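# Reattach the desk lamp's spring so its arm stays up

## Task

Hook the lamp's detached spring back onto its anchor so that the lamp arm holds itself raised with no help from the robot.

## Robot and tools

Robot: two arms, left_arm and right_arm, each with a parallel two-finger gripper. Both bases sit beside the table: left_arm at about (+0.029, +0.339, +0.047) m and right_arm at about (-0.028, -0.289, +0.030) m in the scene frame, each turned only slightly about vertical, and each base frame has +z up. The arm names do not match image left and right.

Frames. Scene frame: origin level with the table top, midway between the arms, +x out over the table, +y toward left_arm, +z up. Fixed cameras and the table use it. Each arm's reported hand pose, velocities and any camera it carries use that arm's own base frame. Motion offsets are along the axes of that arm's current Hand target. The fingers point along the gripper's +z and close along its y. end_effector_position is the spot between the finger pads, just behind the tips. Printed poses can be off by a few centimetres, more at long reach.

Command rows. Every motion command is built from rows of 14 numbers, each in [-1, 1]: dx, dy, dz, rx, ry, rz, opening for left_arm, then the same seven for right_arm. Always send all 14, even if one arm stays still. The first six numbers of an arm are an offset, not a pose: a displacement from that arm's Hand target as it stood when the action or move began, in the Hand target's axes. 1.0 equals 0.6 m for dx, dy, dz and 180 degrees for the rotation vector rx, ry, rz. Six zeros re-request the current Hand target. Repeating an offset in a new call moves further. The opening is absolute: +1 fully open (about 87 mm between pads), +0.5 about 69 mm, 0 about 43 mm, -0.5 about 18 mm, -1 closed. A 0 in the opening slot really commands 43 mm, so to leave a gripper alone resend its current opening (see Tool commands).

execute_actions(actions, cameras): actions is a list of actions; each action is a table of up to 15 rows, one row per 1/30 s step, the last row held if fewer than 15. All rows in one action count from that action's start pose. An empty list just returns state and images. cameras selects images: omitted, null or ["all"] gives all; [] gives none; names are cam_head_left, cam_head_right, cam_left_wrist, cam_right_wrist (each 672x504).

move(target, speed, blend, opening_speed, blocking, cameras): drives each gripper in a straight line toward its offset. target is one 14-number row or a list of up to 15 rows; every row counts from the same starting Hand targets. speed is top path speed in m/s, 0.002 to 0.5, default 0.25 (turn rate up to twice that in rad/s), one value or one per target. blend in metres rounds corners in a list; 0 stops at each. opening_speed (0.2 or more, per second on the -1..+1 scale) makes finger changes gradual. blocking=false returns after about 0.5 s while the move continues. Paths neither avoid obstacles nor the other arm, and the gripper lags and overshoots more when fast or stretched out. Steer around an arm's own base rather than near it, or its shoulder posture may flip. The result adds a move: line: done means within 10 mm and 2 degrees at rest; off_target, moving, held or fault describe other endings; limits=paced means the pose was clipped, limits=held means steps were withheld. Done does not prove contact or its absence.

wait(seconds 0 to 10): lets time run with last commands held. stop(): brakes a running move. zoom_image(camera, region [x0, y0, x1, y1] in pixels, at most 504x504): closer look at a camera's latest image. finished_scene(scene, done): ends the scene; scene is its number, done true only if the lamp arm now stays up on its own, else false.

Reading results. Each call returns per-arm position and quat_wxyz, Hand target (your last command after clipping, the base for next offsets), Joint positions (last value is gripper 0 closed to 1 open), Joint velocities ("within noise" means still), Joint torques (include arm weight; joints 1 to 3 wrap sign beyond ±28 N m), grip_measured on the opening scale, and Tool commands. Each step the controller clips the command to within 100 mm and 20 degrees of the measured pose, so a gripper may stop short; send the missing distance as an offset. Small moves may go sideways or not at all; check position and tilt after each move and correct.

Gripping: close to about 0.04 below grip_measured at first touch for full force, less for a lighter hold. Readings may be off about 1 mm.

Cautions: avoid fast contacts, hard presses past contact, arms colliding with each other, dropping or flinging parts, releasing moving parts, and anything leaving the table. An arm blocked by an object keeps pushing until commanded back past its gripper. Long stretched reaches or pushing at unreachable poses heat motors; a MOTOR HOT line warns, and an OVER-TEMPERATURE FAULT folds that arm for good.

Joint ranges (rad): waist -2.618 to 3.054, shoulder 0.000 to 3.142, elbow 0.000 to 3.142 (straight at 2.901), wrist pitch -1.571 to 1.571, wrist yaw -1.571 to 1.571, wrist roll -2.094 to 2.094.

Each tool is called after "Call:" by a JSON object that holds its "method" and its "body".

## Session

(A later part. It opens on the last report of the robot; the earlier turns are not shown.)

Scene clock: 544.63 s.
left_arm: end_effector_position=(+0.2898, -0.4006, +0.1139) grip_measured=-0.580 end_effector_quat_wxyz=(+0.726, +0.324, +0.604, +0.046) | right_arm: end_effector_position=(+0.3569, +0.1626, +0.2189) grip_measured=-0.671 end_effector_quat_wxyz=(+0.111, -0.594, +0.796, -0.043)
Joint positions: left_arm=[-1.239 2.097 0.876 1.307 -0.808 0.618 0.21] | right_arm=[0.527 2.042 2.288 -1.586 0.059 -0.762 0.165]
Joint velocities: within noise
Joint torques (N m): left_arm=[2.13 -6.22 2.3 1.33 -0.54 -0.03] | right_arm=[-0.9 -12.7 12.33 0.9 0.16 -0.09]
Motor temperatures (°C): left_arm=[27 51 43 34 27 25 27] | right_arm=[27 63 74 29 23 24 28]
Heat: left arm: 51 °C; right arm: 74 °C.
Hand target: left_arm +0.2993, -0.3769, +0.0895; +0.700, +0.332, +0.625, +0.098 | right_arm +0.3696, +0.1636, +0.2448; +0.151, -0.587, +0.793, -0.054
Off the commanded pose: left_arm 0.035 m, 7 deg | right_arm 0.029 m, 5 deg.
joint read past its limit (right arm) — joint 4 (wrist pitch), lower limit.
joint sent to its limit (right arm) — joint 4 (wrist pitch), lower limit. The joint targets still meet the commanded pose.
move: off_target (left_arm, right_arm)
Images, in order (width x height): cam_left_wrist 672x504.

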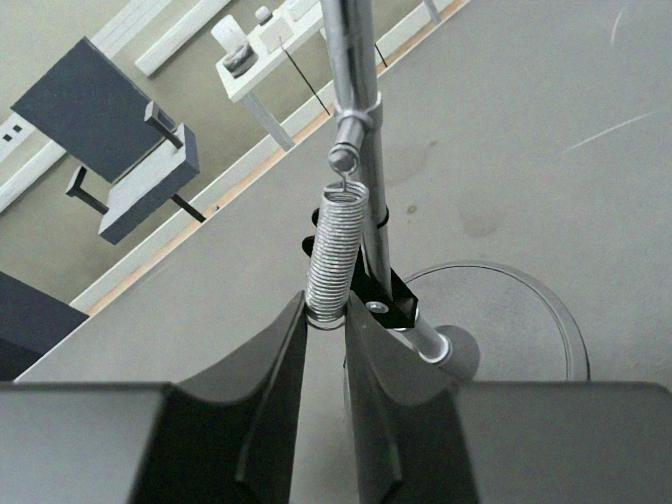

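Call:
{"method": "move", "body": {"target": [0.045,-0.01,0,0,0,0.0,-1,0,0,0.0,0,0,0,-1], "speed": 0.06, "cameras": ["cam_right_wrist","cam_left_wrist"]}}

Call:
{"method": "zoom_image", "body": {"camera": "cam_left_wrist", "region": [200, 130, 440, 370]}}

Scene clock: 548.47 s.
left_arm: end_effector_position=(+0.2908, -0.3971, +0.1051) grip_measured=-0.581 end_effector_quat_wxyz=(+0.743, +0.312, +0.592, +0.025) | right_arm: end_effector_position=(+0.3569, +0.1626, +0.2189) grip_measured=-0.671 end_effector_quat_wxyz=(+0.111, -0.594, +0.796, -0.043)
Joint positions: left_arm=[-1.226 2.156 0.841 1.463 -0.769 0.621 0.21] | right_arm=[0.527 2.042 2.288 -1.586 0.059 -0.762 0.165]
Joint velocities: within noise
Joint torques (N m): left_arm=[2.59 -5.09 1.26 0.96 -0.7 -0.01] | right_arm=[-0.88 -12.7 12.31 0.91 0.15 -0.09]
Motor temperatures (°C): left_arm=[27 51 43 34 27 25 28] | right_arm=[27 63 74 29 23 24 28]
Heat: left arm: 51 °C; right arm: 74 °C.
Hand target: left_arm +0.3030, -0.3665, +0.0641; +0.700, +0.332, +0.625, +0.098 | right_arm +0.3696, +0.1636, +0.2448; +0.151, -0.587, +0.793, -0.054
Off the commanded pose: left_arm 0.053 m, 11 deg | right_arm 0.029 m, 5 deg.
joint read past its limit (right arm) — joint 4 (wrist pitch), lower limit.
joint sent to its limit (right arm) — joint 4 (wrist pitch), lower limit. The joint targets still meet the commanded pose.
move: off_target (left_arm, right_arm)
Images, in order (width x height): cam_left_wrist 672x504, cam_right_wrist 672x504.

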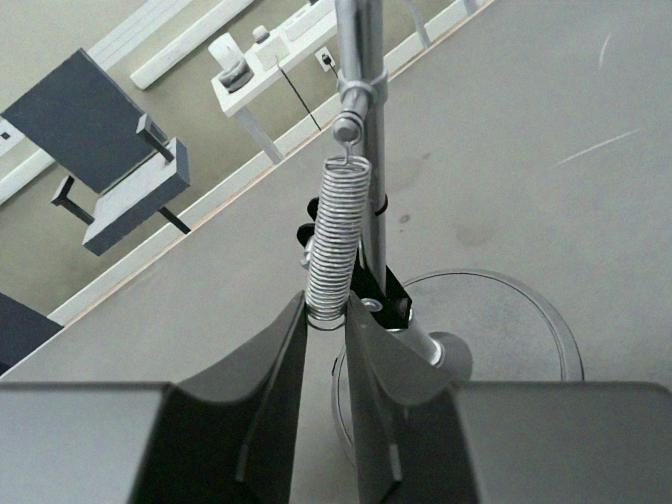

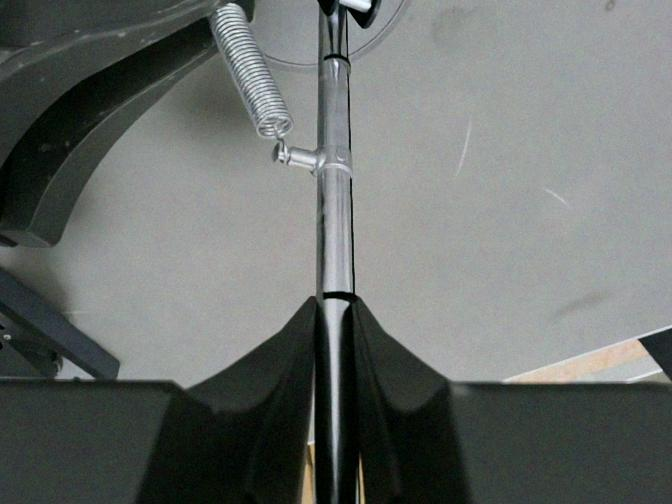

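Scaled by 2.100 from the camera's 672x504 image, which has a finer 960x720 frame.

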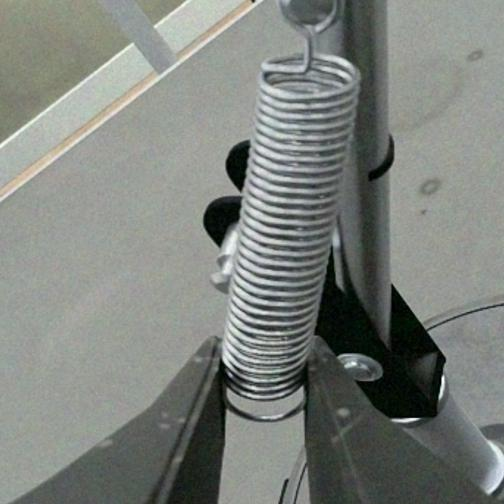

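Call:
{"method": "move", "body": {"target": [0.02,0.03,0,0,0,0.0,-1,0,0,0.0,0,0,0,-1], "speed": 0.06, "cameras": ["cam_right_wrist","cam_left_wrist"]}}

Call:
{"method": "zoom_image", "body": {"camera": "cam_left_wrist", "region": [200, 130, 440, 370]}}

Scene clock: 559.50 s.
left_arm: end_effector_position=(+0.2932, -0.3870, +0.1017) grip_measured=-0.581 end_effector_quat_wxyz=(+0.749, +0.322, +0.579, +0.011) | right_arm: end_effector_position=(+0.3567, +0.1630, +0.2188) grip_measured=-0.671 end_effector_quat_wxyz=(+0.111, -0.594, +0.795, -0.042)
Joint positions: left_arm=[-1.196 2.156 0.778 1.537 -0.697 0.625 0.21] | right_arm=[0.527 2.042 2.288 -1.586 0.057 -0.762 0.165]
Joint velocities: within noise
Joint torques (N m): left_arm=[3.51 -6.93 0.46 0.74 -0.99 0.01] | right_arm=[-0.87 -12.71 12.31 0.91 0.18 -0.09]
Motor temperatures (°C): left_arm=[27 49 42 33 28 25 28] | right_arm=[27 63 74 29 23 23 28]
Heat: left arm: 49 °C; right arm: 74 °C.
Hand target: left_arm +0.3106, -0.3462, +0.0650; +0.700, +0.332, +0.625, +0.098 | right_arm +0.3696, +0.1635, +0.2448; +0.151, -0.587, +0.793, -0.054
Off the commanded pose: left_arm 0.058 m, 13 deg | right_arm 0.029 m, 5 deg.
joint read past its limit (right arm) — joint 4 (wrist pitch), lower limit.
joint sent to its limit (right arm) — joint 4 (wrist pitch), lower limit. The joint targets still meet the commanded pose.
move: off_target (left_arm, right_arm)
Images, in order (width x height): cam_left_wrist 672x504, cam_right_wrist 672x504.

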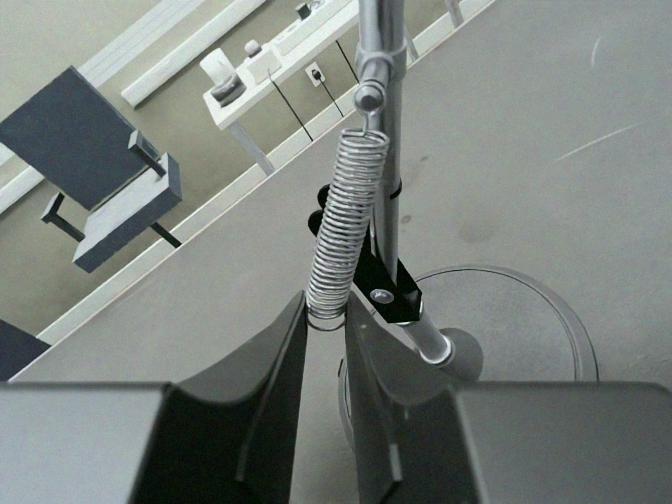

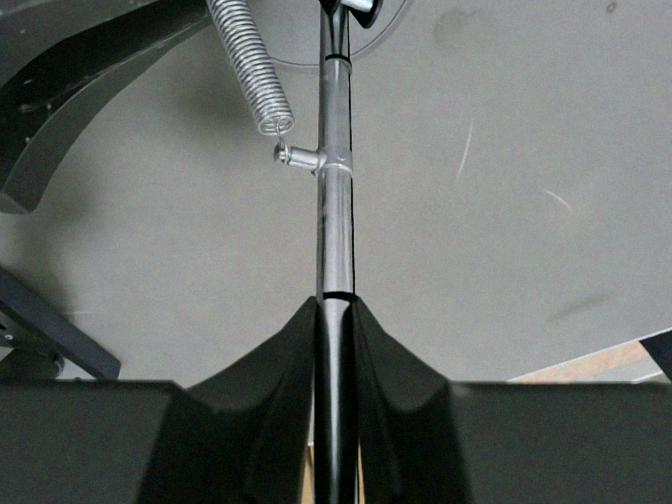

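Scaled by 2.100 from the camera's 672x504 image, which has a finer 960x720 frame.

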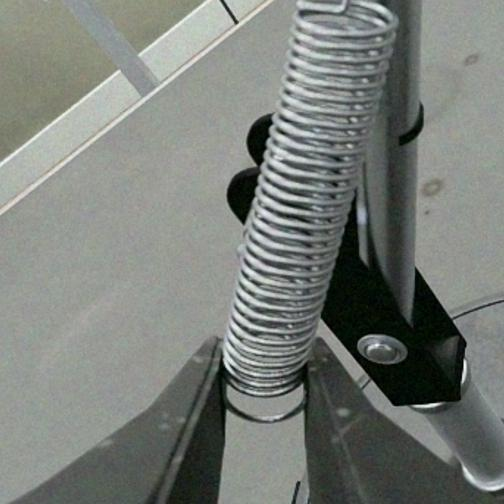

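Call:
{"method": "move", "body": {"target": [0.015,0.0,0.035,0,0,0.0,-1,0,0,0.0,0,0,0,-1], "speed": 0.06, "cameras": ["cam_right_wrist","cam_left_wrist"]}}

Call:
{"method": "zoom_image", "body": {"camera": "cam_left_wrist", "region": [200, 130, 440, 370]}}

Scene clock: 565.27 s.
left_arm: end_effector_position=(+0.3072, -0.3887, +0.1060) grip_measured=-0.581 end_effector_quat_wxyz=(+0.755, +0.323, +0.571, +0.007) | right_arm: end_effector_position=(+0.3567, +0.1630, +0.2188) grip_measured=-0.671 end_effector_quat_wxyz=(+0.111, -0.594, +0.795, -0.042)
Joint positions: left_arm=[-1.157 2.167 0.801 1.541 -0.643 0.629 0.21] | right_arm=[0.527 2.042 2.288 -1.586 0.057 -0.762 0.165]
Joint velocities: within noise
Joint torques (N m): left_arm=[4.53 -4.85 1.7 0.7 -1.03 -0.04] | right_arm=[-0.9 -12.72 12.31 0.91 0.18 -0.09]
Motor temperatures (°C): left_arm=[27 49 42 32 28 25 28] | right_arm=[27 63 74 29 23 23 28]
Heat: left arm: 49 °C; right arm: 74 °C.
Hand target: left_arm +0.3321, -0.3485, +0.0577; +0.700, +0.332, +0.624, +0.098 | right_arm +0.3696, +0.1635, +0.2448; +0.151, -0.587, +0.793, -0.054
Off the commanded pose: left_arm 0.068 m, 14 deg | right_arm 0.029 m, 5 deg.
joint read past its limit (right arm) — joint 4 (wrist pitch), lower limit.
joint sent to its limit (right arm) — joint 4 (wrist pitch), lower limit. The joint targets still meet the commanded pose.
move: off_target (left_arm, right_arm)
Images, in order (width x height): cam_left_wrist 672x504, cam_right_wrist 672x504.

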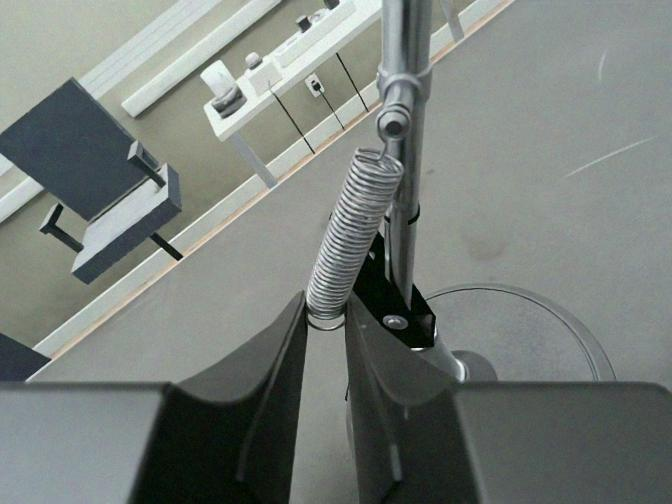

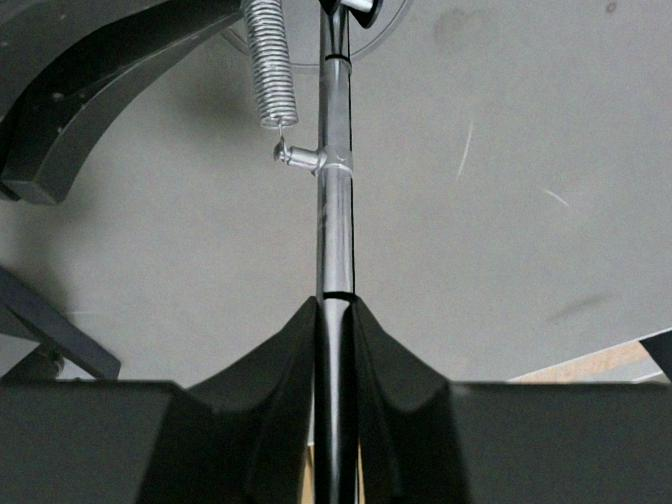

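Scaled by 2.100 from the camera's 672x504 image, which has a finer 960x720 frame.

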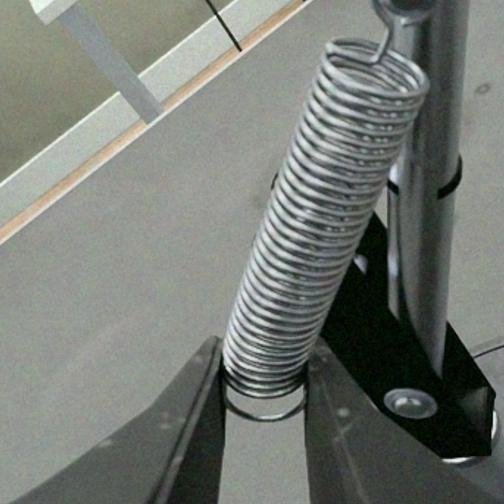

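Call:
{"method": "move", "body": {"target": [0.035,-0.04,0.0,0,0,0.0,-1,0,0,0.0,0,0,0,-1], "speed": 0.06, "cameras": ["cam_right_wrist","cam_left_wrist"]}}

Call:
{"method": "zoom_image", "body": {"camera": "cam_left_wrist", "region": [200, 130, 440, 370]}}

Scene clock: 569.60 s.
left_arm: end_effector_position=(+0.3120, -0.3993, +0.0817) grip_measured=-0.581 end_effector_quat_wxyz=(+0.753, +0.326, +0.572, +0.009) | right_arm: end_effector_position=(+0.3567, +0.1630, +0.2188) grip_measured=-0.671 end_effector_quat_wxyz=(+0.111, -0.594, +0.795, -0.042)
Joint positions: left_arm=[-1.157 2.277 0.862 1.582 -0.644 0.631 0.21] | right_arm=[0.527 2.042 2.288 -1.586 0.057 -0.762 0.165]
Joint velocities: within noise
Joint torques (N m): left_arm=[3.33 -3.56 0.42 1.12 -1.14 -0.06] | right_arm=[-0.88 -12.71 12.33 0.91 0.19 -0.09]
Motor temperatures (°C): left_arm=[27 48 42 32 28 25 28] | right_arm=[27 63 74 29 23 23 28]
Heat: left arm: 48 °C; right arm: 74 °C.
Hand target: left_arm +0.3296, -0.3551, +0.0266; +0.700, +0.332, +0.625, +0.098 | right_arm +0.3697, +0.1635, +0.2448; +0.151, -0.587, +0.793, -0.054
Off the commanded pose: left_arm 0.073 m, 13 deg | right_arm 0.029 m, 5 deg.
joint read past its limit (left arm) — joint 4 (wrist pitch), upper limit.
joint read past its limit (right arm) — joint 4 (wrist pitch), lower limit.
joint sent to its limit (right arm) — joint 4 (wrist pitch), lower limit. The joint targets still meet the commanded pose.
move: off_target (left_arm, right_arm)
Images, in order (width x height): cam_left_wrist 672x504, cam_right_wrist 672x504.

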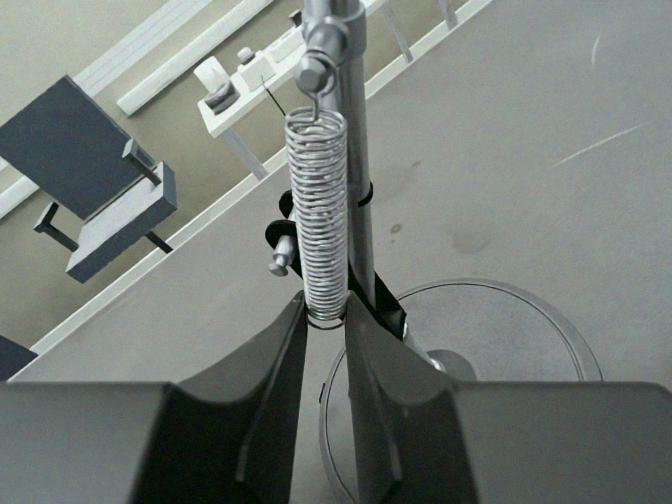

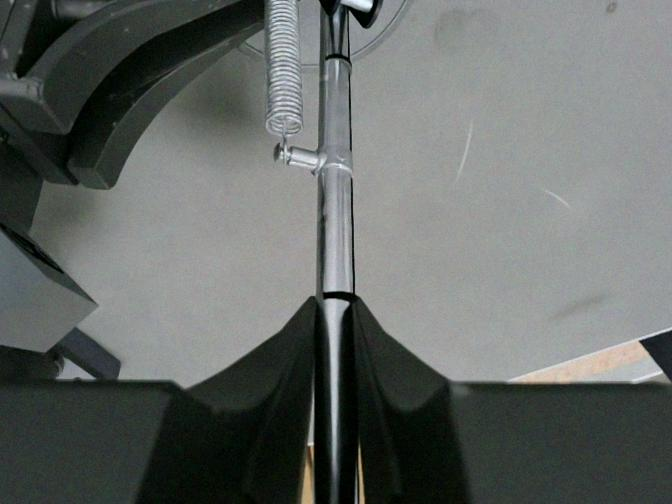

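Scaled by 2.100 from the camera's 672x504 image, which has a finer 960x720 frame.

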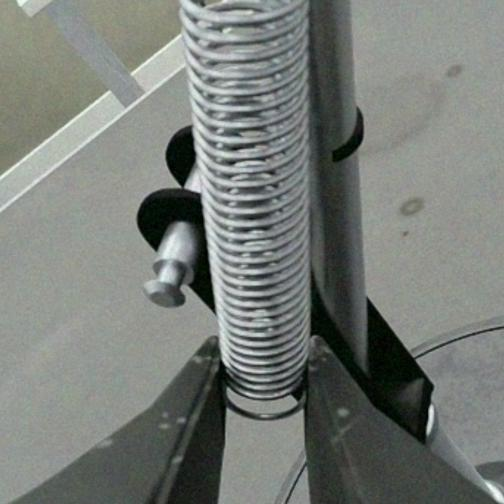

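Call:
{"method": "move", "body": {"target": [0.02,0.045,0.0,0,0,0.0,-1,0,0,0.0,0,0,0,-1], "speed": 0.06, "cameras": ["cam_right_wrist","cam_left_wrist"]}}

Call:
{"method": "zoom_image", "body": {"camera": "cam_left_wrist", "region": [200, 130, 440, 370]}}

Scene clock: 575.57 s.
left_arm: end_effector_position=(+0.3139, -0.3881, +0.0778) grip_measured=-0.581 end_effector_quat_wxyz=(+0.746, +0.350, +0.567, +0.006) | right_arm: end_effector_position=(+0.3566, +0.1631, +0.2188) grip_measured=-0.671 end_effector_quat_wxyz=(+0.111, -0.594, +0.795, -0.041)
Joint positions: left_arm=[-1.126 2.249 0.801 1.583 -0.576 0.634 0.21] | right_arm=[0.527 2.042 2.288 -1.586 0.056 -0.762 0.165]
Joint velocities: within noise
Joint torques (N m): left_arm=[5.68 -4.7 -1.14 1.47 -1.26 -0.14] | right_arm=[-0.87 -12.71 12.33 0.91 0.18 -0.09]
Motor temperatures (°C): left_arm=[27 47 41 32 29 25 28] | right_arm=[27 63 74 29 23 23 28]
Heat: left arm: 47 °C; right arm: 74 °C.
Hand target: left_arm +0.3395, -0.3279, +0.0328; +0.700, +0.332, +0.625, +0.098 | right_arm +0.3696, +0.1636, +0.2448; +0.151, -0.587, +0.793, -0.054
Off the commanded pose: left_arm 0.079 m, 14 deg | right_arm 0.029 m, 5 deg.
joint read past its limit (left arm) — joint 4 (wrist pitch), upper limit.
joint read past its limit (right arm) — joint 4 (wrist pitch), lower limit.
joint sent to its limit (right arm) — joint 4 (wrist pitch), lower limit. The joint targets still meet the commanded pose.
move: off_target (left_arm, right_arm)
Images, in order (width x height): cam_left_wrist 672x504, cam_right_wrist 672x504.

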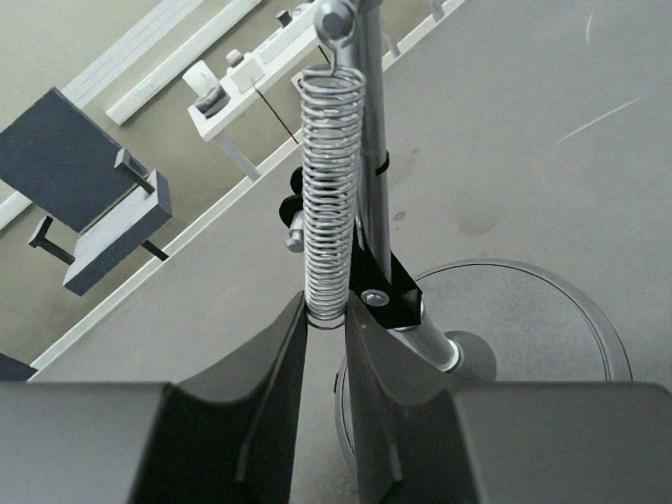

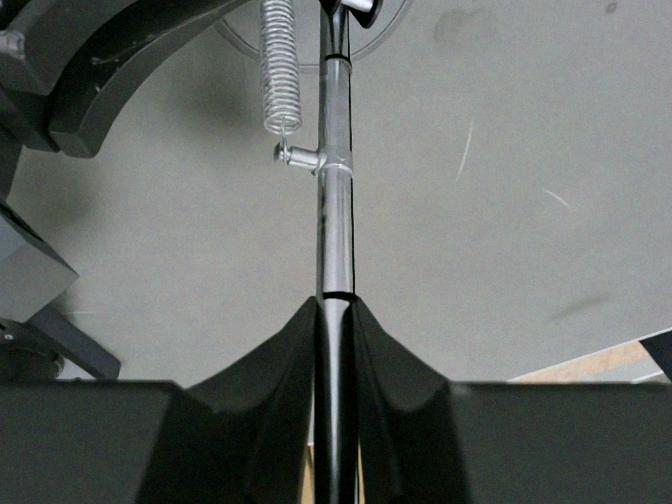

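Scaled by 2.100 from the camera's 672x504 image, which has a finer 960x720 frame.

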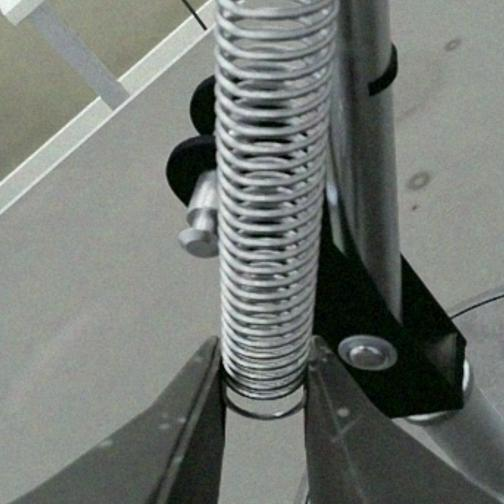

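Call:
{"method": "move", "body": {"target": [0.0,0.04,0.0,0,0,0.0,-1,0,0,0.0,0,0,0,-1], "speed": 0.06, "cameras": ["cam_left_wrist"]}}

Call:
{"method": "zoom_image", "body": {"camera": "cam_left_wrist", "region": [200, 130, 440, 370]}}

Scene clock: 579.60 s.
left_arm: end_effector_position=(+0.3164, -0.3736, +0.0873) grip_measured=-0.582 end_effector_quat_wxyz=(+0.746, +0.361, +0.560, -0.001) | right_arm: end_effector_position=(+0.3579, +0.1668, +0.2174) grip_measured=-0.671 end_effector_quat_wxyz=(+0.116, -0.595, +0.795, -0.034)
Joint positions: left_arm=[-1.09 2.185 0.731 1.583 -0.513 0.634 0.209] | right_arm=[0.527 2.045 2.288 -1.575 0.041 -0.762 0.165]
Joint velocities: within noise
Joint torques (N m): left_arm=[6.28 -5.23 -0.85 1.39 -1.48 -0.13] | right_arm=[-0.9 -13.15 12.29 0.82 0.34 -0.08]
Motor temperatures (°C): left_arm=[28 46 41 32 29 25 28] | right_arm=[27 63 74 29 23 23 28]
Heat: left arm: 46 °C; right arm: 74 °C.
Hand target: left_arm +0.3462, -0.3097, +0.0469; +0.700, +0.332, +0.625, +0.098 | right_arm +0.3696, +0.1636, +0.2448; +0.151, -0.587, +0.793, -0.054
Off the commanded pose: left_arm 0.081 m, 15 deg | right_arm 0.030 m, 5 deg.
joint read past its limit (left arm) — joint 4 (wrist pitch), upper limit.
joint read past its limit (right arm) — joint 4 (wrist pitch), lower limit.
joint sent to its limit (right arm) — joint 4 (wrist pitch), lower limit. The joint targets still meet the commanded pose.
move: off_target (left_arm, right_arm)
Images, in order (width x height): cam_left_wrist 672x504.

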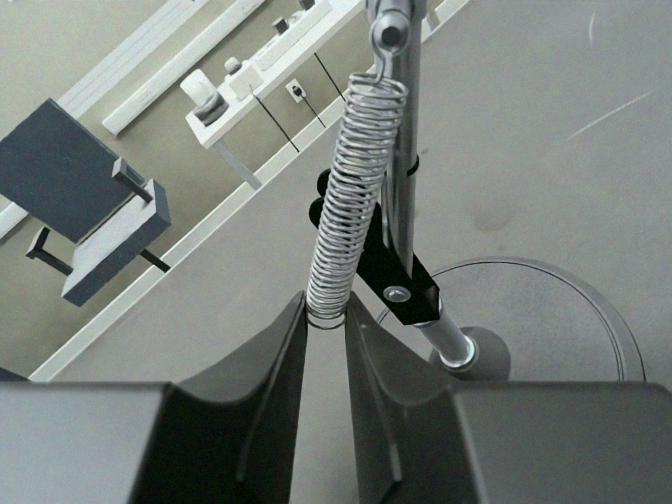

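Scaled by 2.100 from the camera's 672x504 image, which has a finer 960x720 frame.

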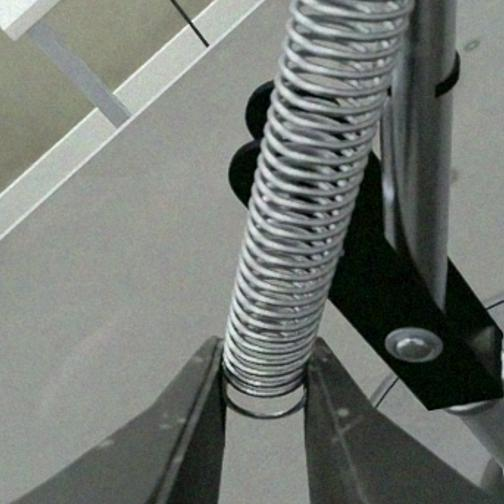

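Call:
{"method": "move", "body": {"target": [0.02,-0.008,0.035,0,0,0.0,-1,0,0,0.0,0,0,0,-1], "speed": 0.06, "cameras": ["cam_left_wrist","cam_right_wrist"]}}

Call:
{"method": "zoom_image", "body": {"camera": "cam_left_wrist", "region": [200, 130, 440, 370]}}

Scene clock: 583.63 s.
left_arm: end_effector_position=(+0.3319, -0.3751, +0.0842) grip_measured=-0.582 end_effector_quat_wxyz=(+0.748, +0.358, +0.558, +0.000) | right_arm: end_effector_position=(+0.3615, +0.1689, +0.2166) grip_measured=-0.671 end_effector_quat_wxyz=(+0.122, -0.594, +0.794, -0.035)
Joint positions: left_arm=[-1.053 2.22 0.773 1.583 -0.48 0.634 0.209] | right_arm=[0.527 2.048 2.288 -1.56 0.041 -0.762 0.165]
Joint velocities: within noise
Joint torques (N m): left_arm=[7.05 -3.15 0.53 1.43 -1.35 -0.15] | right_arm=[-0.88 -13.53 12.26 0.69 0.34 -0.07]
Motor temperatures (°C): left_arm=[28 46 41 32 29 25 28] | right_arm=[27 65 74 29 23 23 28]
Heat: left arm: 46 °C; right arm: 74 °C.
Hand target: left_arm +0.3669, -0.3140, +0.0342; +0.700, +0.332, +0.625, +0.098 | right_arm +0.3696, +0.1636, +0.2447; +0.151, -0.587, +0.793, -0.054
Off the commanded pose: left_arm 0.086 m, 15 deg | right_arm 0.030 m, 4 deg.
joint read past its limit (left arm) — joint 4 (wrist pitch), upper limit.
joint sent to its limit (right arm) — joint 4 (wrist pitch), lower limit. The joint targets still meet the commanded pose.
move: off_target (left_arm, right_arm)
Images, in order (width x height): cam_left_wrist 672x504, cam_right_wrist 672x504.

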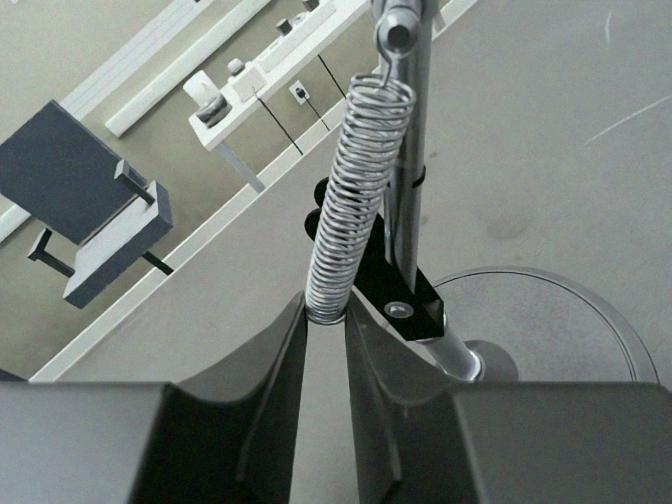

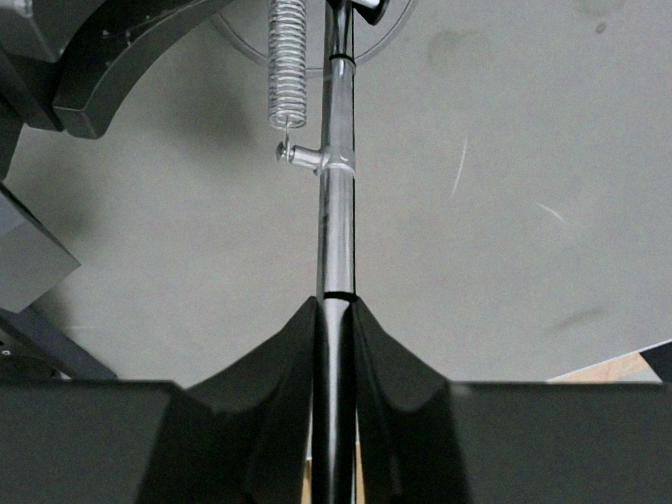

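Scaled by 2.100 from the camera's 672x504 image, which has a finer 960x720 frame.

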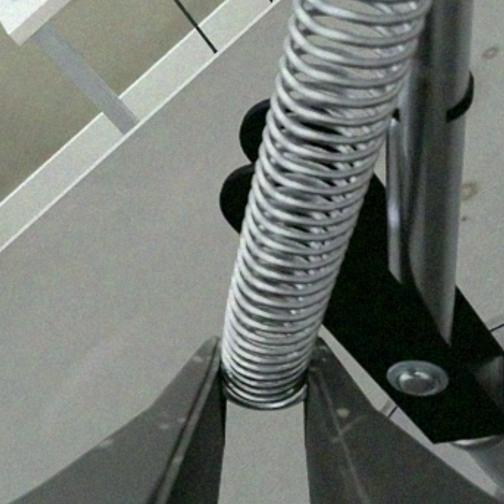

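Call:
{"method": "move", "body": {"target": [[0.0,0,-0.025,0,0,0.0,-1,0,0,0.0,0,0,0,-1],[0.03,0,-0.025,0,0,0.0,-1,0,0,0.0,0,0,0,-1]], "speed": 0.06, "cameras": ["cam_left_wrist"]}}

Call:
{"method": "zoom_image", "body": {"camera": "cam_left_wrist", "region": [240, 200, 400, 360]}}

Scene clock: 589.80 s.
left_arm: end_effector_position=(+0.3545, -0.2961, +0.0127) grip_measured=-0.966 end_effector_quat_wxyz=(+0.680, +0.351, +0.636, +0.103) | right_arm: end_effector_position=(+0.3617, +0.1685, +0.2167) grip_measured=-0.671 end_effector_quat_wxyz=(+0.122, -0.594, +0.794, -0.036)
Joint positions: left_arm=[-0.958 2.312 0.684 1.561 -0.604 0.617 0.017] | right_arm=[0.527 2.048 2.288 -1.56 0.044 -0.762 0.165]
Joint velocities: within noise
Joint torques (N m): left_arm=[-0.1 -7.47 3.43 2.08 -0.13 -0.25] | right_arm=[-0.88 -13.55 12.27 0.69 0.32 -0.08]
Motor temperatures (°C): left_arm=[28 45 41 32 30 25 28] | right_arm=[27 66 74 29 23 23 28]
Heat: left arm: 45 °C; right arm: 74 °C.
Hand target: left_arm +0.3565, -0.2989, +0.0198; +0.700, +0.332, +0.624, +0.098 | right_arm +0.3696, +0.1635, +0.2447; +0.151, -0.587, +0.793, -0.054
Off the commanded pose: left_arm 0.008 m, 3 deg | right_arm 0.030 m, 4 deg.
joint sent to its limit (left arm) — joint 4 (wrist pitch), upper limit. The joint targets still meet the commanded pose.
joint sent to its limit (right arm) — joint 4 (wrist pitch), lower limit. The joint targets still meet the commanded pose.
move: off_target (left_arm, right_arm)
Images, in order (width x height): cam_left_wrist 672x504.

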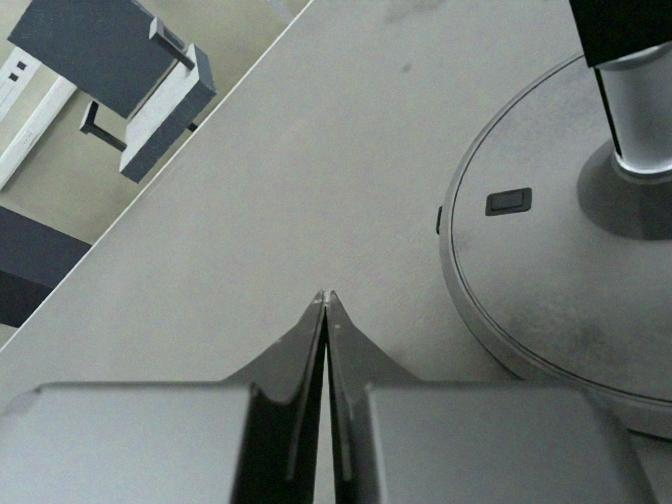

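Scaled by 3.150 from the camera's 672x504 image, which has a finer 960x720 frame.

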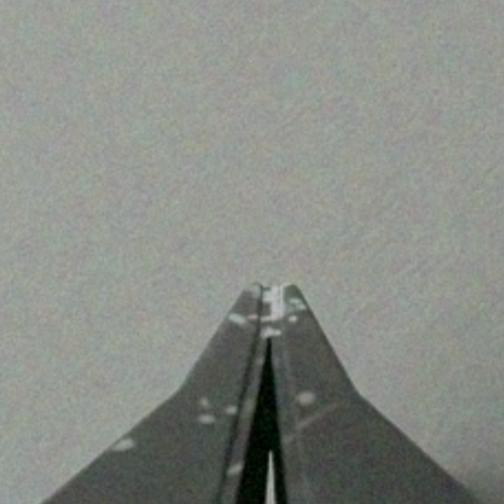

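Call:
{"method": "move", "body": {"target": [[-0.02,0.05,-0.1,0,0,0,-0.9,0,0,0.0,0,0,0,-1],[-0.20,-0.0,-0.15,0,0,-0.2,-0.15,0,0,0,0,0,0,-1],[-0.20,-0.15,-0.18,0,0,-0.2,-0.15,0,0,0.0,0,0,0,-1]], "speed": 0.15, "blend": 0.03, "cameras": ["cam_left_wrist","cam_right_wrist"]}}

Scene clock: 597.57 s.
left_arm: end_effector_position=(+0.2064, -0.3918, +0.0592) grip_measured=-0.150 end_effector_quat_wxyz=(+0.691, +0.135, +0.700, -0.115) | right_arm: end_effector_position=(+0.3617, +0.1685, +0.2167) grip_measured=-0.671 end_effector_quat_wxyz=(+0.122, -0.594, +0.794, -0.036)
Joint positions: left_arm=[-1.444 2.127 0.729 1.361 -1.089 -0.008 0.425] | right_arm=[0.527 2.048 2.288 -1.56 0.044 -0.762 0.165]
Joint velocities: within noise
Joint torques (N m): left_arm=[-0.32 -6.39 4.77 1.85 -0.12 -0.07] | right_arm=[-0.9 -13.56 12.3 0.69 0.32 -0.08]
Motor temperatures (°C): left_arm=[28 45 41 33 29 25 28] | right_arm=[27 66 74 28 23 23 28]
Heat: left arm: 45 °C; right arm: 74 °C.
Hand target: left_arm +0.2059, -0.3965, +0.0641; +0.696, +0.123, +0.697, -0.123 | right_arm +0.3696, +0.1635, +0.2447; +0.151, -0.587, +0.793, -0.054
Off the commanded pose: left_arm 0.007 m, 2 deg | right_arm 0.030 m, 4 deg.
joint sent to its limit (right arm) — joint 4 (wrist pitch), lower limit. The joint targets still meet the commanded pose.
move: off_target (right_arm); blend cut to 0 m at target 2; target 2's new opening was sent with left_arm's hand 0.018 m and 3 deg from that target
Images, in order (width x height): cam_left_wrist 672x504, cam_right_wrist 672x504.

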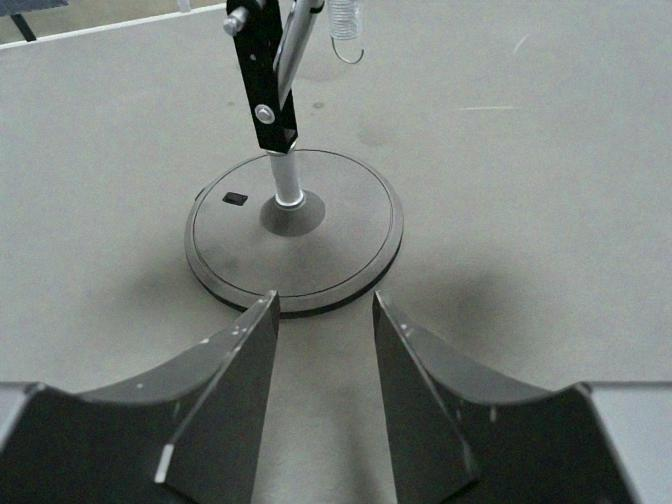

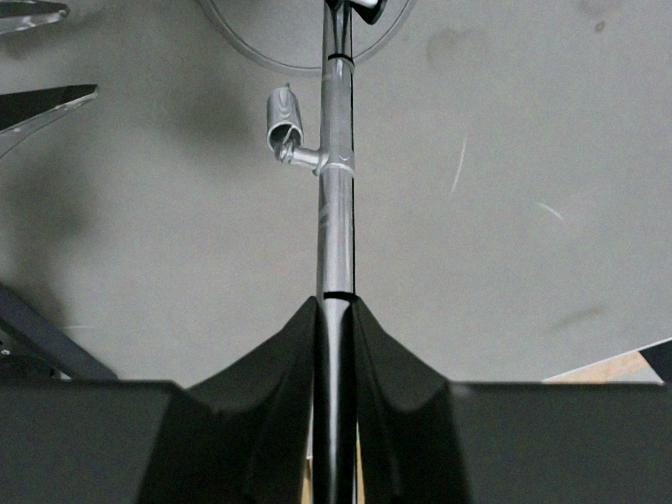

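Call:
{"method": "move", "body": {"target": [[-0.064,-0.016,0.0,0,0,0,-0.15,0,0,0.0,0,0,0,-1],[-0.064,-0.016,0.165,0,0,0,-0.15,0,0,0.0,0,0,0,-1]], "speed": 0.12, "blend": 0.02, "cameras": ["cam_left_wrist"]}}

Scene clock: 604.77 s.
left_arm: end_effector_position=(+0.2926, -0.4338, +0.0989) grip_measured=-0.150 end_effector_quat_wxyz=(+0.694, +0.124, +0.699, -0.117) | right_arm: end_effector_position=(+0.3617, +0.1685, +0.2167) grip_measured=-0.671 end_effector_quat_wxyz=(+0.122, -0.594, +0.794, -0.036)
Joint positions: left_arm=[-1.243 2.133 1.017 1.103 -0.9 -0.002 0.425] | right_arm=[0.527 2.048 2.288 -1.56 0.044 -0.762 0.165]
Joint velocities: within noise
Joint torques (N m): left_arm=[0.51 -7.54 6.39 1.7 0.09 -0.09] | right_arm=[-0.88 -13.53 12.27 0.68 0.32 -0.08]
Motor temperatures (°C): left_arm=[28 45 41 33 28 25 27] | right_arm=[27 67 75 28 23 23 28]
Heat: left arm: 45 °C; right arm: 75 °C. Fold the right arm in close to its base, or ease its load, before you think long.
Hand target: left_arm +0.2956, -0.4395, +0.1025; +0.696, +0.123, +0.697, -0.123 | right_arm +0.3696, +0.1635, +0.2447; +0.151, -0.587, +0.793, -0.054
Off the commanded pose: left_arm 0.007 m, 1 deg | right_arm 0.030 m, 4 deg.
MOTOR HOT: joint 3 (elbow) of the right arm reports 75 °C; the controller's stop level is 90 °C. To cool a motor, set the load down, stop pushing, or move to a pose that needs little force.
joint sent to its limit (right arm) — joint 4 (wrist pitch), lower limit. The joint targets still meet the commanded pose.
move: off_target (right_arm); blend cut to 0.0198 m at target 1
Images, in order (width x height): cam_left_wrist 672x504.

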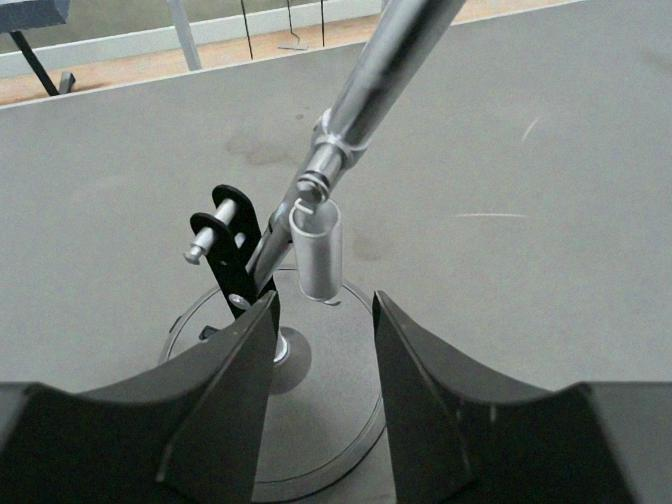

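Call:
{"method": "move", "body": {"target": [[0.0,0.005,0.012,0,0,0,-0.15,0,0,0.0,0,0,0,-1],[0.0,0.005,0.012,0,0,0,-1,0,0,0.0,0,0,0,-1]], "speed": 0.06, "opening_speed": 1, "cameras": []}}

Call:
{"method": "move", "body": {"target": [[-0.012,0.055,-0.025,0,0,0.18,-1,0,0,0.0,0,0,0,-1],[0.013,0.075,-0.03,0,0,0.19,-1,0,0,0,0,0,0,-1]], "speed": 0.1, "blend": 0.02, "cameras": ["cam_left_wrist"]}}

Call:
{"method": "zoom_image", "body": {"camera": "cam_left_wrist", "region": [200, 130, 440, 370]}}

Scene clock: 611.57 s.
left_arm: end_effector_position=(+0.2988, -0.4347, +0.0986) grip_measured=-0.607 end_effector_quat_wxyz=(+0.694, +0.126, +0.699, -0.119) | right_arm: end_effector_position=(+0.3617, +0.1685, +0.2167) grip_measured=-0.671 end_effector_quat_wxyz=(+0.122, -0.594, +0.794, -0.036)
Joint positions: left_arm=[-1.228 2.14 1.028 1.097 -0.88 -0.002 0.196] | right_arm=[0.527 2.048 2.288 -1.56 0.044 -0.762 0.165]
Joint velocities: within noise
Joint torques (N m): left_arm=[0.83 -7.6 6.43 1.71 0.07 -0.1] | right_arm=[-0.9 -13.53 12.29 0.68 0.32 -0.08]
Motor temperatures (°C): left_arm=[28 46 42 33 28 25 27] | right_arm=[27 67 75 28 23 23 28]
Heat: left arm: 46 °C; right arm: 75 °C. Fold the right arm in close to its base, or ease its load, before you think long.
Hand target: left_arm +0.3035, -0.4390, +0.1023; +0.696, +0.123, +0.697, -0.123 | right_arm +0.3696, +0.1635, +0.2447; +0.151, -0.587, +0.793, -0.054
Off the commanded pose: left_arm 0.008 m, 1 deg | right_arm 0.030 m, 4 deg.
MOTOR HOT: still on. Joint 3 (elbow) of the right arm reports 75 °C.
joint sent to its limit (right arm) — joint 4 (wrist pitch), lower limit. The joint targets still meet the commanded pose.
move: off_target (right_arm)
No camera images: "cameras" was empty.

Scene clock: 615.20 s.
left_arm: end_effector_position=(+0.2996, -0.4032, +0.1060) grip_measured=-0.607 end_effector_quat_wxyz=(+0.717, +0.311, +0.621, +0.059) | right_arm: end_effector_position=(+0.3617, +0.1685, +0.2167) grip_measured=-0.671 end_effector_quat_wxyz=(+0.122, -0.594, +0.794, -0.036)
Joint positions: left_arm=[-1.228 2.129 0.934 1.248 -0.845 0.587 0.196] | right_arm=[0.527 2.048 2.288 -1.56 0.044 -0.762 0.165]
Joint velocities: within noise
Joint torques (N m): left_arm=[0.85 -8.05 2.78 1.39 -0.24 -0.04] | right_arm=[-0.87 -13.56 12.27 0.68 0.32 -0.08]
Motor temperatures (°C): left_arm=[28 47 42 33 28 25 27] | right_arm=[27 67 75 28 23 23 28]
Heat: left arm: 47 °C; right arm: 75 °C. Fold the right arm in close to its base, or ease its load, before you think long.
Hand target: left_arm +0.3021, -0.3906, +0.0946; +0.701, +0.322, +0.630, +0.087 | right_arm +0.3696, +0.1635, +0.2447; +0.151, -0.587, +0.793, -0.054
Off the commanded pose: left_arm 0.017 m, 4 deg | right_arm 0.030 m, 4 deg.
MOTOR HOT: still on. Joint 3 (elbow) of the right arm reports 75 °C.
joint sent to its limit (right arm) — joint 4 (wrist pitch), lower limit. The joint targets still meet the commanded pose.
move: off_target (left_arm, right_arm); blend cut to 0.0097 m at target 1
Images, in order (width x height): cam_left_wrist 672x504.

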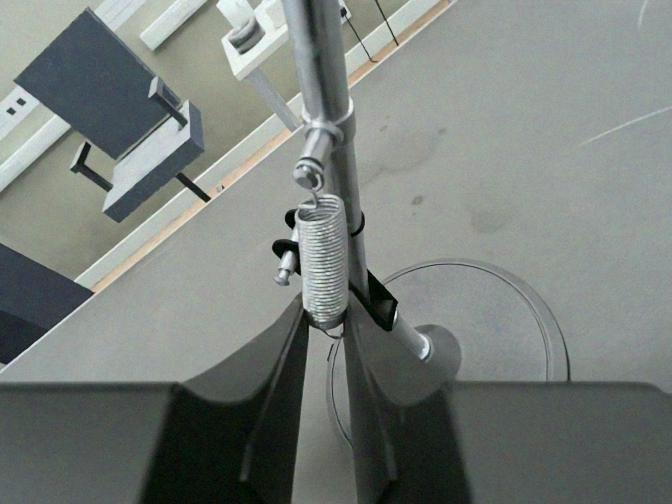

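Scaled by 2.100 from the camera's 672x504 image, which has a finer 960x720 frame.

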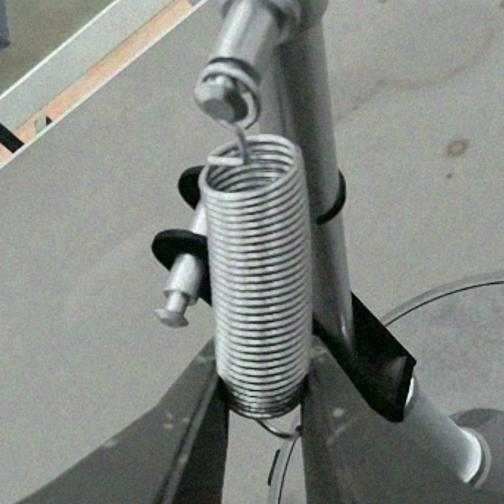

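Call:
{"method": "zoom_image", "body": {"camera": "cam_left_wrist", "region": [290, 290, 370, 350]}}

Scaled by 6.300 from the camera's 672x504 image, which has a finer 960x720 frame.

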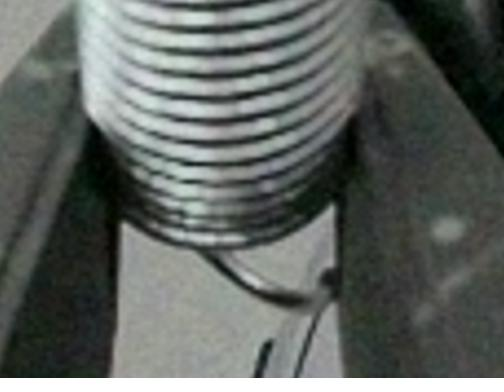

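Call:
{"method": "move", "body": {"target": [[-0.013,-0.075,0.02,0,0,-0.19,-1,0,0,0.0,0,0,0,-1],[-0.013,-0.075,0.02,0,0,-0.19,-0.15,0,0,0.0,0,0,0,-1],[-0.013,-0.075,-0.09,0,0,-0.19,-0.15,0,0,0,0,0,0,-1]], "speed": 0.1, "cameras": ["cam_left_wrist"]}}

Call:
{"method": "zoom_image", "body": {"camera": "cam_left_wrist", "region": [240, 100, 400, 260]}}

Scene clock: 627.03 s.
left_arm: end_effector_position=(+0.2382, -0.4093, +0.0554) grip_measured=-0.150 end_effector_quat_wxyz=(+0.687, +0.146, +0.704, -0.104) | right_arm: end_effector_position=(+0.3617, +0.1685, +0.2167) grip_measured=-0.671 end_effector_quat_wxyz=(+0.122, -0.594, +0.794, -0.036)
Joint positions: left_arm=[-1.362 2.17 0.837 1.27 -1.007 0.001 0.425] | right_arm=[0.527 2.048 2.288 -1.56 0.044 -0.762 0.165]
Joint velocities: within noise
Joint torques (N m): left_arm=[-0.35 -10.58 3.54 1.92 -0.13 -0.14] | right_arm=[-0.87 -13.56 12.26 0.69 0.32 -0.07]
Motor temperatures (°C): left_arm=[27 47 42 33 28 25 28] | right_arm=[27 68 75 28 23 23 28]
Heat: left arm: 47 °C; right arm: 75 °C. Fold the right arm in close to its base, or ease its load, before you think long.
Hand target: left_arm +0.2369, -0.4113, +0.0758; +0.696, +0.123, +0.697, -0.123 | right_arm +0.3696, +0.1635, +0.2447; +0.151, -0.587, +0.793, -0.054
Off the commanded pose: left_arm 0.021 m, 4 deg | right_arm 0.030 m, 4 deg.
MOTOR HOT: still on. Joint 3 (elbow) of the right arm reports 75 °C.
joint sent to its limit (right arm) — joint 4 (wrist pitch), lower limit. The joint targets still meet the commanded pose.
move: off_target (left_arm, right_arm); target 2's new opening was sent with left_arm's hand 0.022 m and 4 deg from that target
Images, in order (width x height): cam_left_wrist 672x504.

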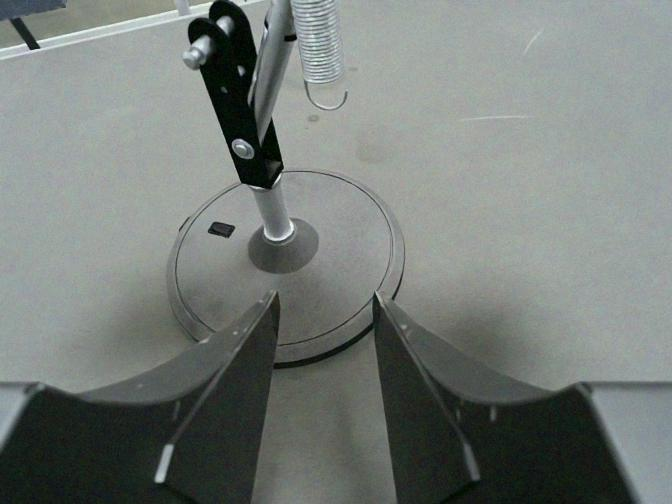

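Scaled by 3.150 from the camera's 672x504 image, which has a finer 960x720 frame.

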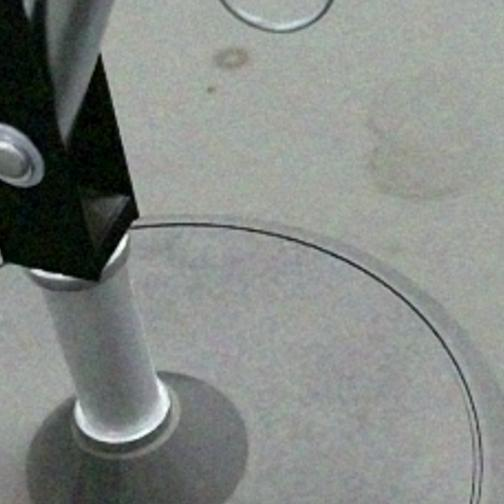

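Call:
{"method": "move", "body": {"target": [[-0.043,0.0,0.0,0,0,0,-0.15,0,0,0.0,0,0,0,-1],[-0.043,0.0,0.123,0,0,0,-0.15,0,0,0.0,0,0,0,-1]], "speed": 0.1, "cameras": ["cam_left_wrist"]}}

Call:
{"method": "zoom_image", "body": {"camera": "cam_left_wrist", "region": [200, 150, 440, 390]}}

Scene clock: 633.17 s.
left_arm: end_effector_position=(+0.3029, -0.4311, +0.0979) grip_measured=-0.150 end_effector_quat_wxyz=(+0.694, +0.126, +0.699, -0.117) | right_arm: end_effector_position=(+0.3617, +0.1685, +0.2167) grip_measured=-0.671 end_effector_quat_wxyz=(+0.122, -0.594, +0.794, -0.036)
Joint positions: left_arm=[-1.216 2.138 1.021 1.104 -0.872 0.001 0.425] | right_arm=[0.527 2.048 2.288 -1.56 0.044 -0.762 0.165]
Joint velocities: within noise
Joint torques (N m): left_arm=[0.61 -7.58 6.41 1.71 0.09 -0.12] | right_arm=[-0.88 -13.53 12.27 0.69 0.32 -0.08]
Motor temperatures (°C): left_arm=[27 48 41 33 28 25 27] | right_arm=[27 68 75 28 23 23 28]
Heat: left arm: 48 °C; right arm: 75 °C. Fold the right arm in close to its base, or ease its load, before you think long.
Hand target: left_arm +0.3064, -0.4364, +0.1015; +0.696, +0.123, +0.697, -0.123 | right_arm +0.3696, +0.1635, +0.2447; +0.151, -0.587, +0.793, -0.054
Off the commanded pose: left_arm 0.007 m, 1 deg | right_arm 0.030 m, 4 deg.
MOTOR HOT: still on. Joint 3 (elbow) of the right arm reports 75 °C.
joint sent to its limit (right arm) — joint 4 (wrist pitch), lower limit. The joint targets still meet the commanded pose.
move: off_target (right_arm)
Images, in order (width x height): cam_left_wrist 672x504.

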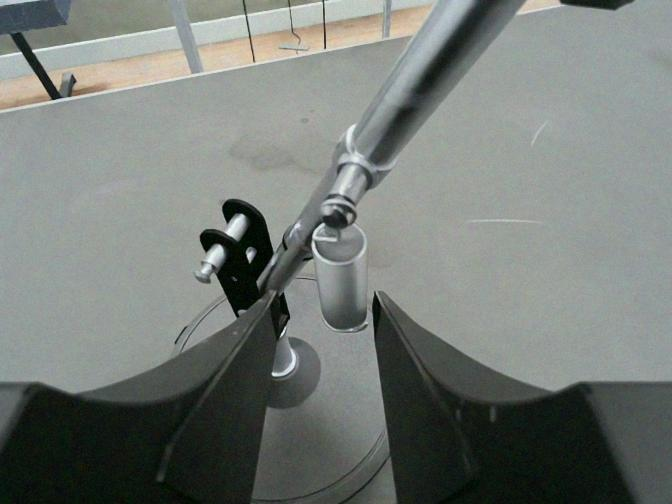

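Scaled by 2.100 from the camera's 672x504 image, which has a finer 960x720 frame.

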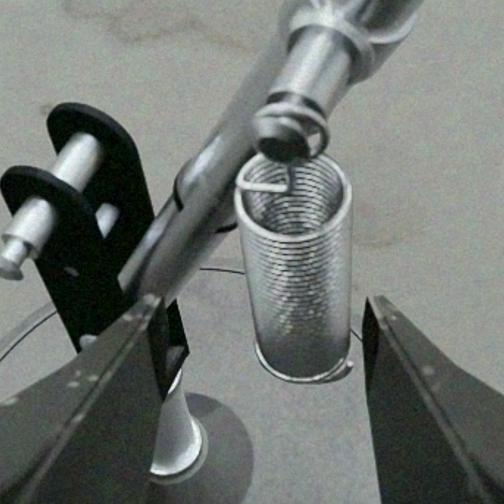

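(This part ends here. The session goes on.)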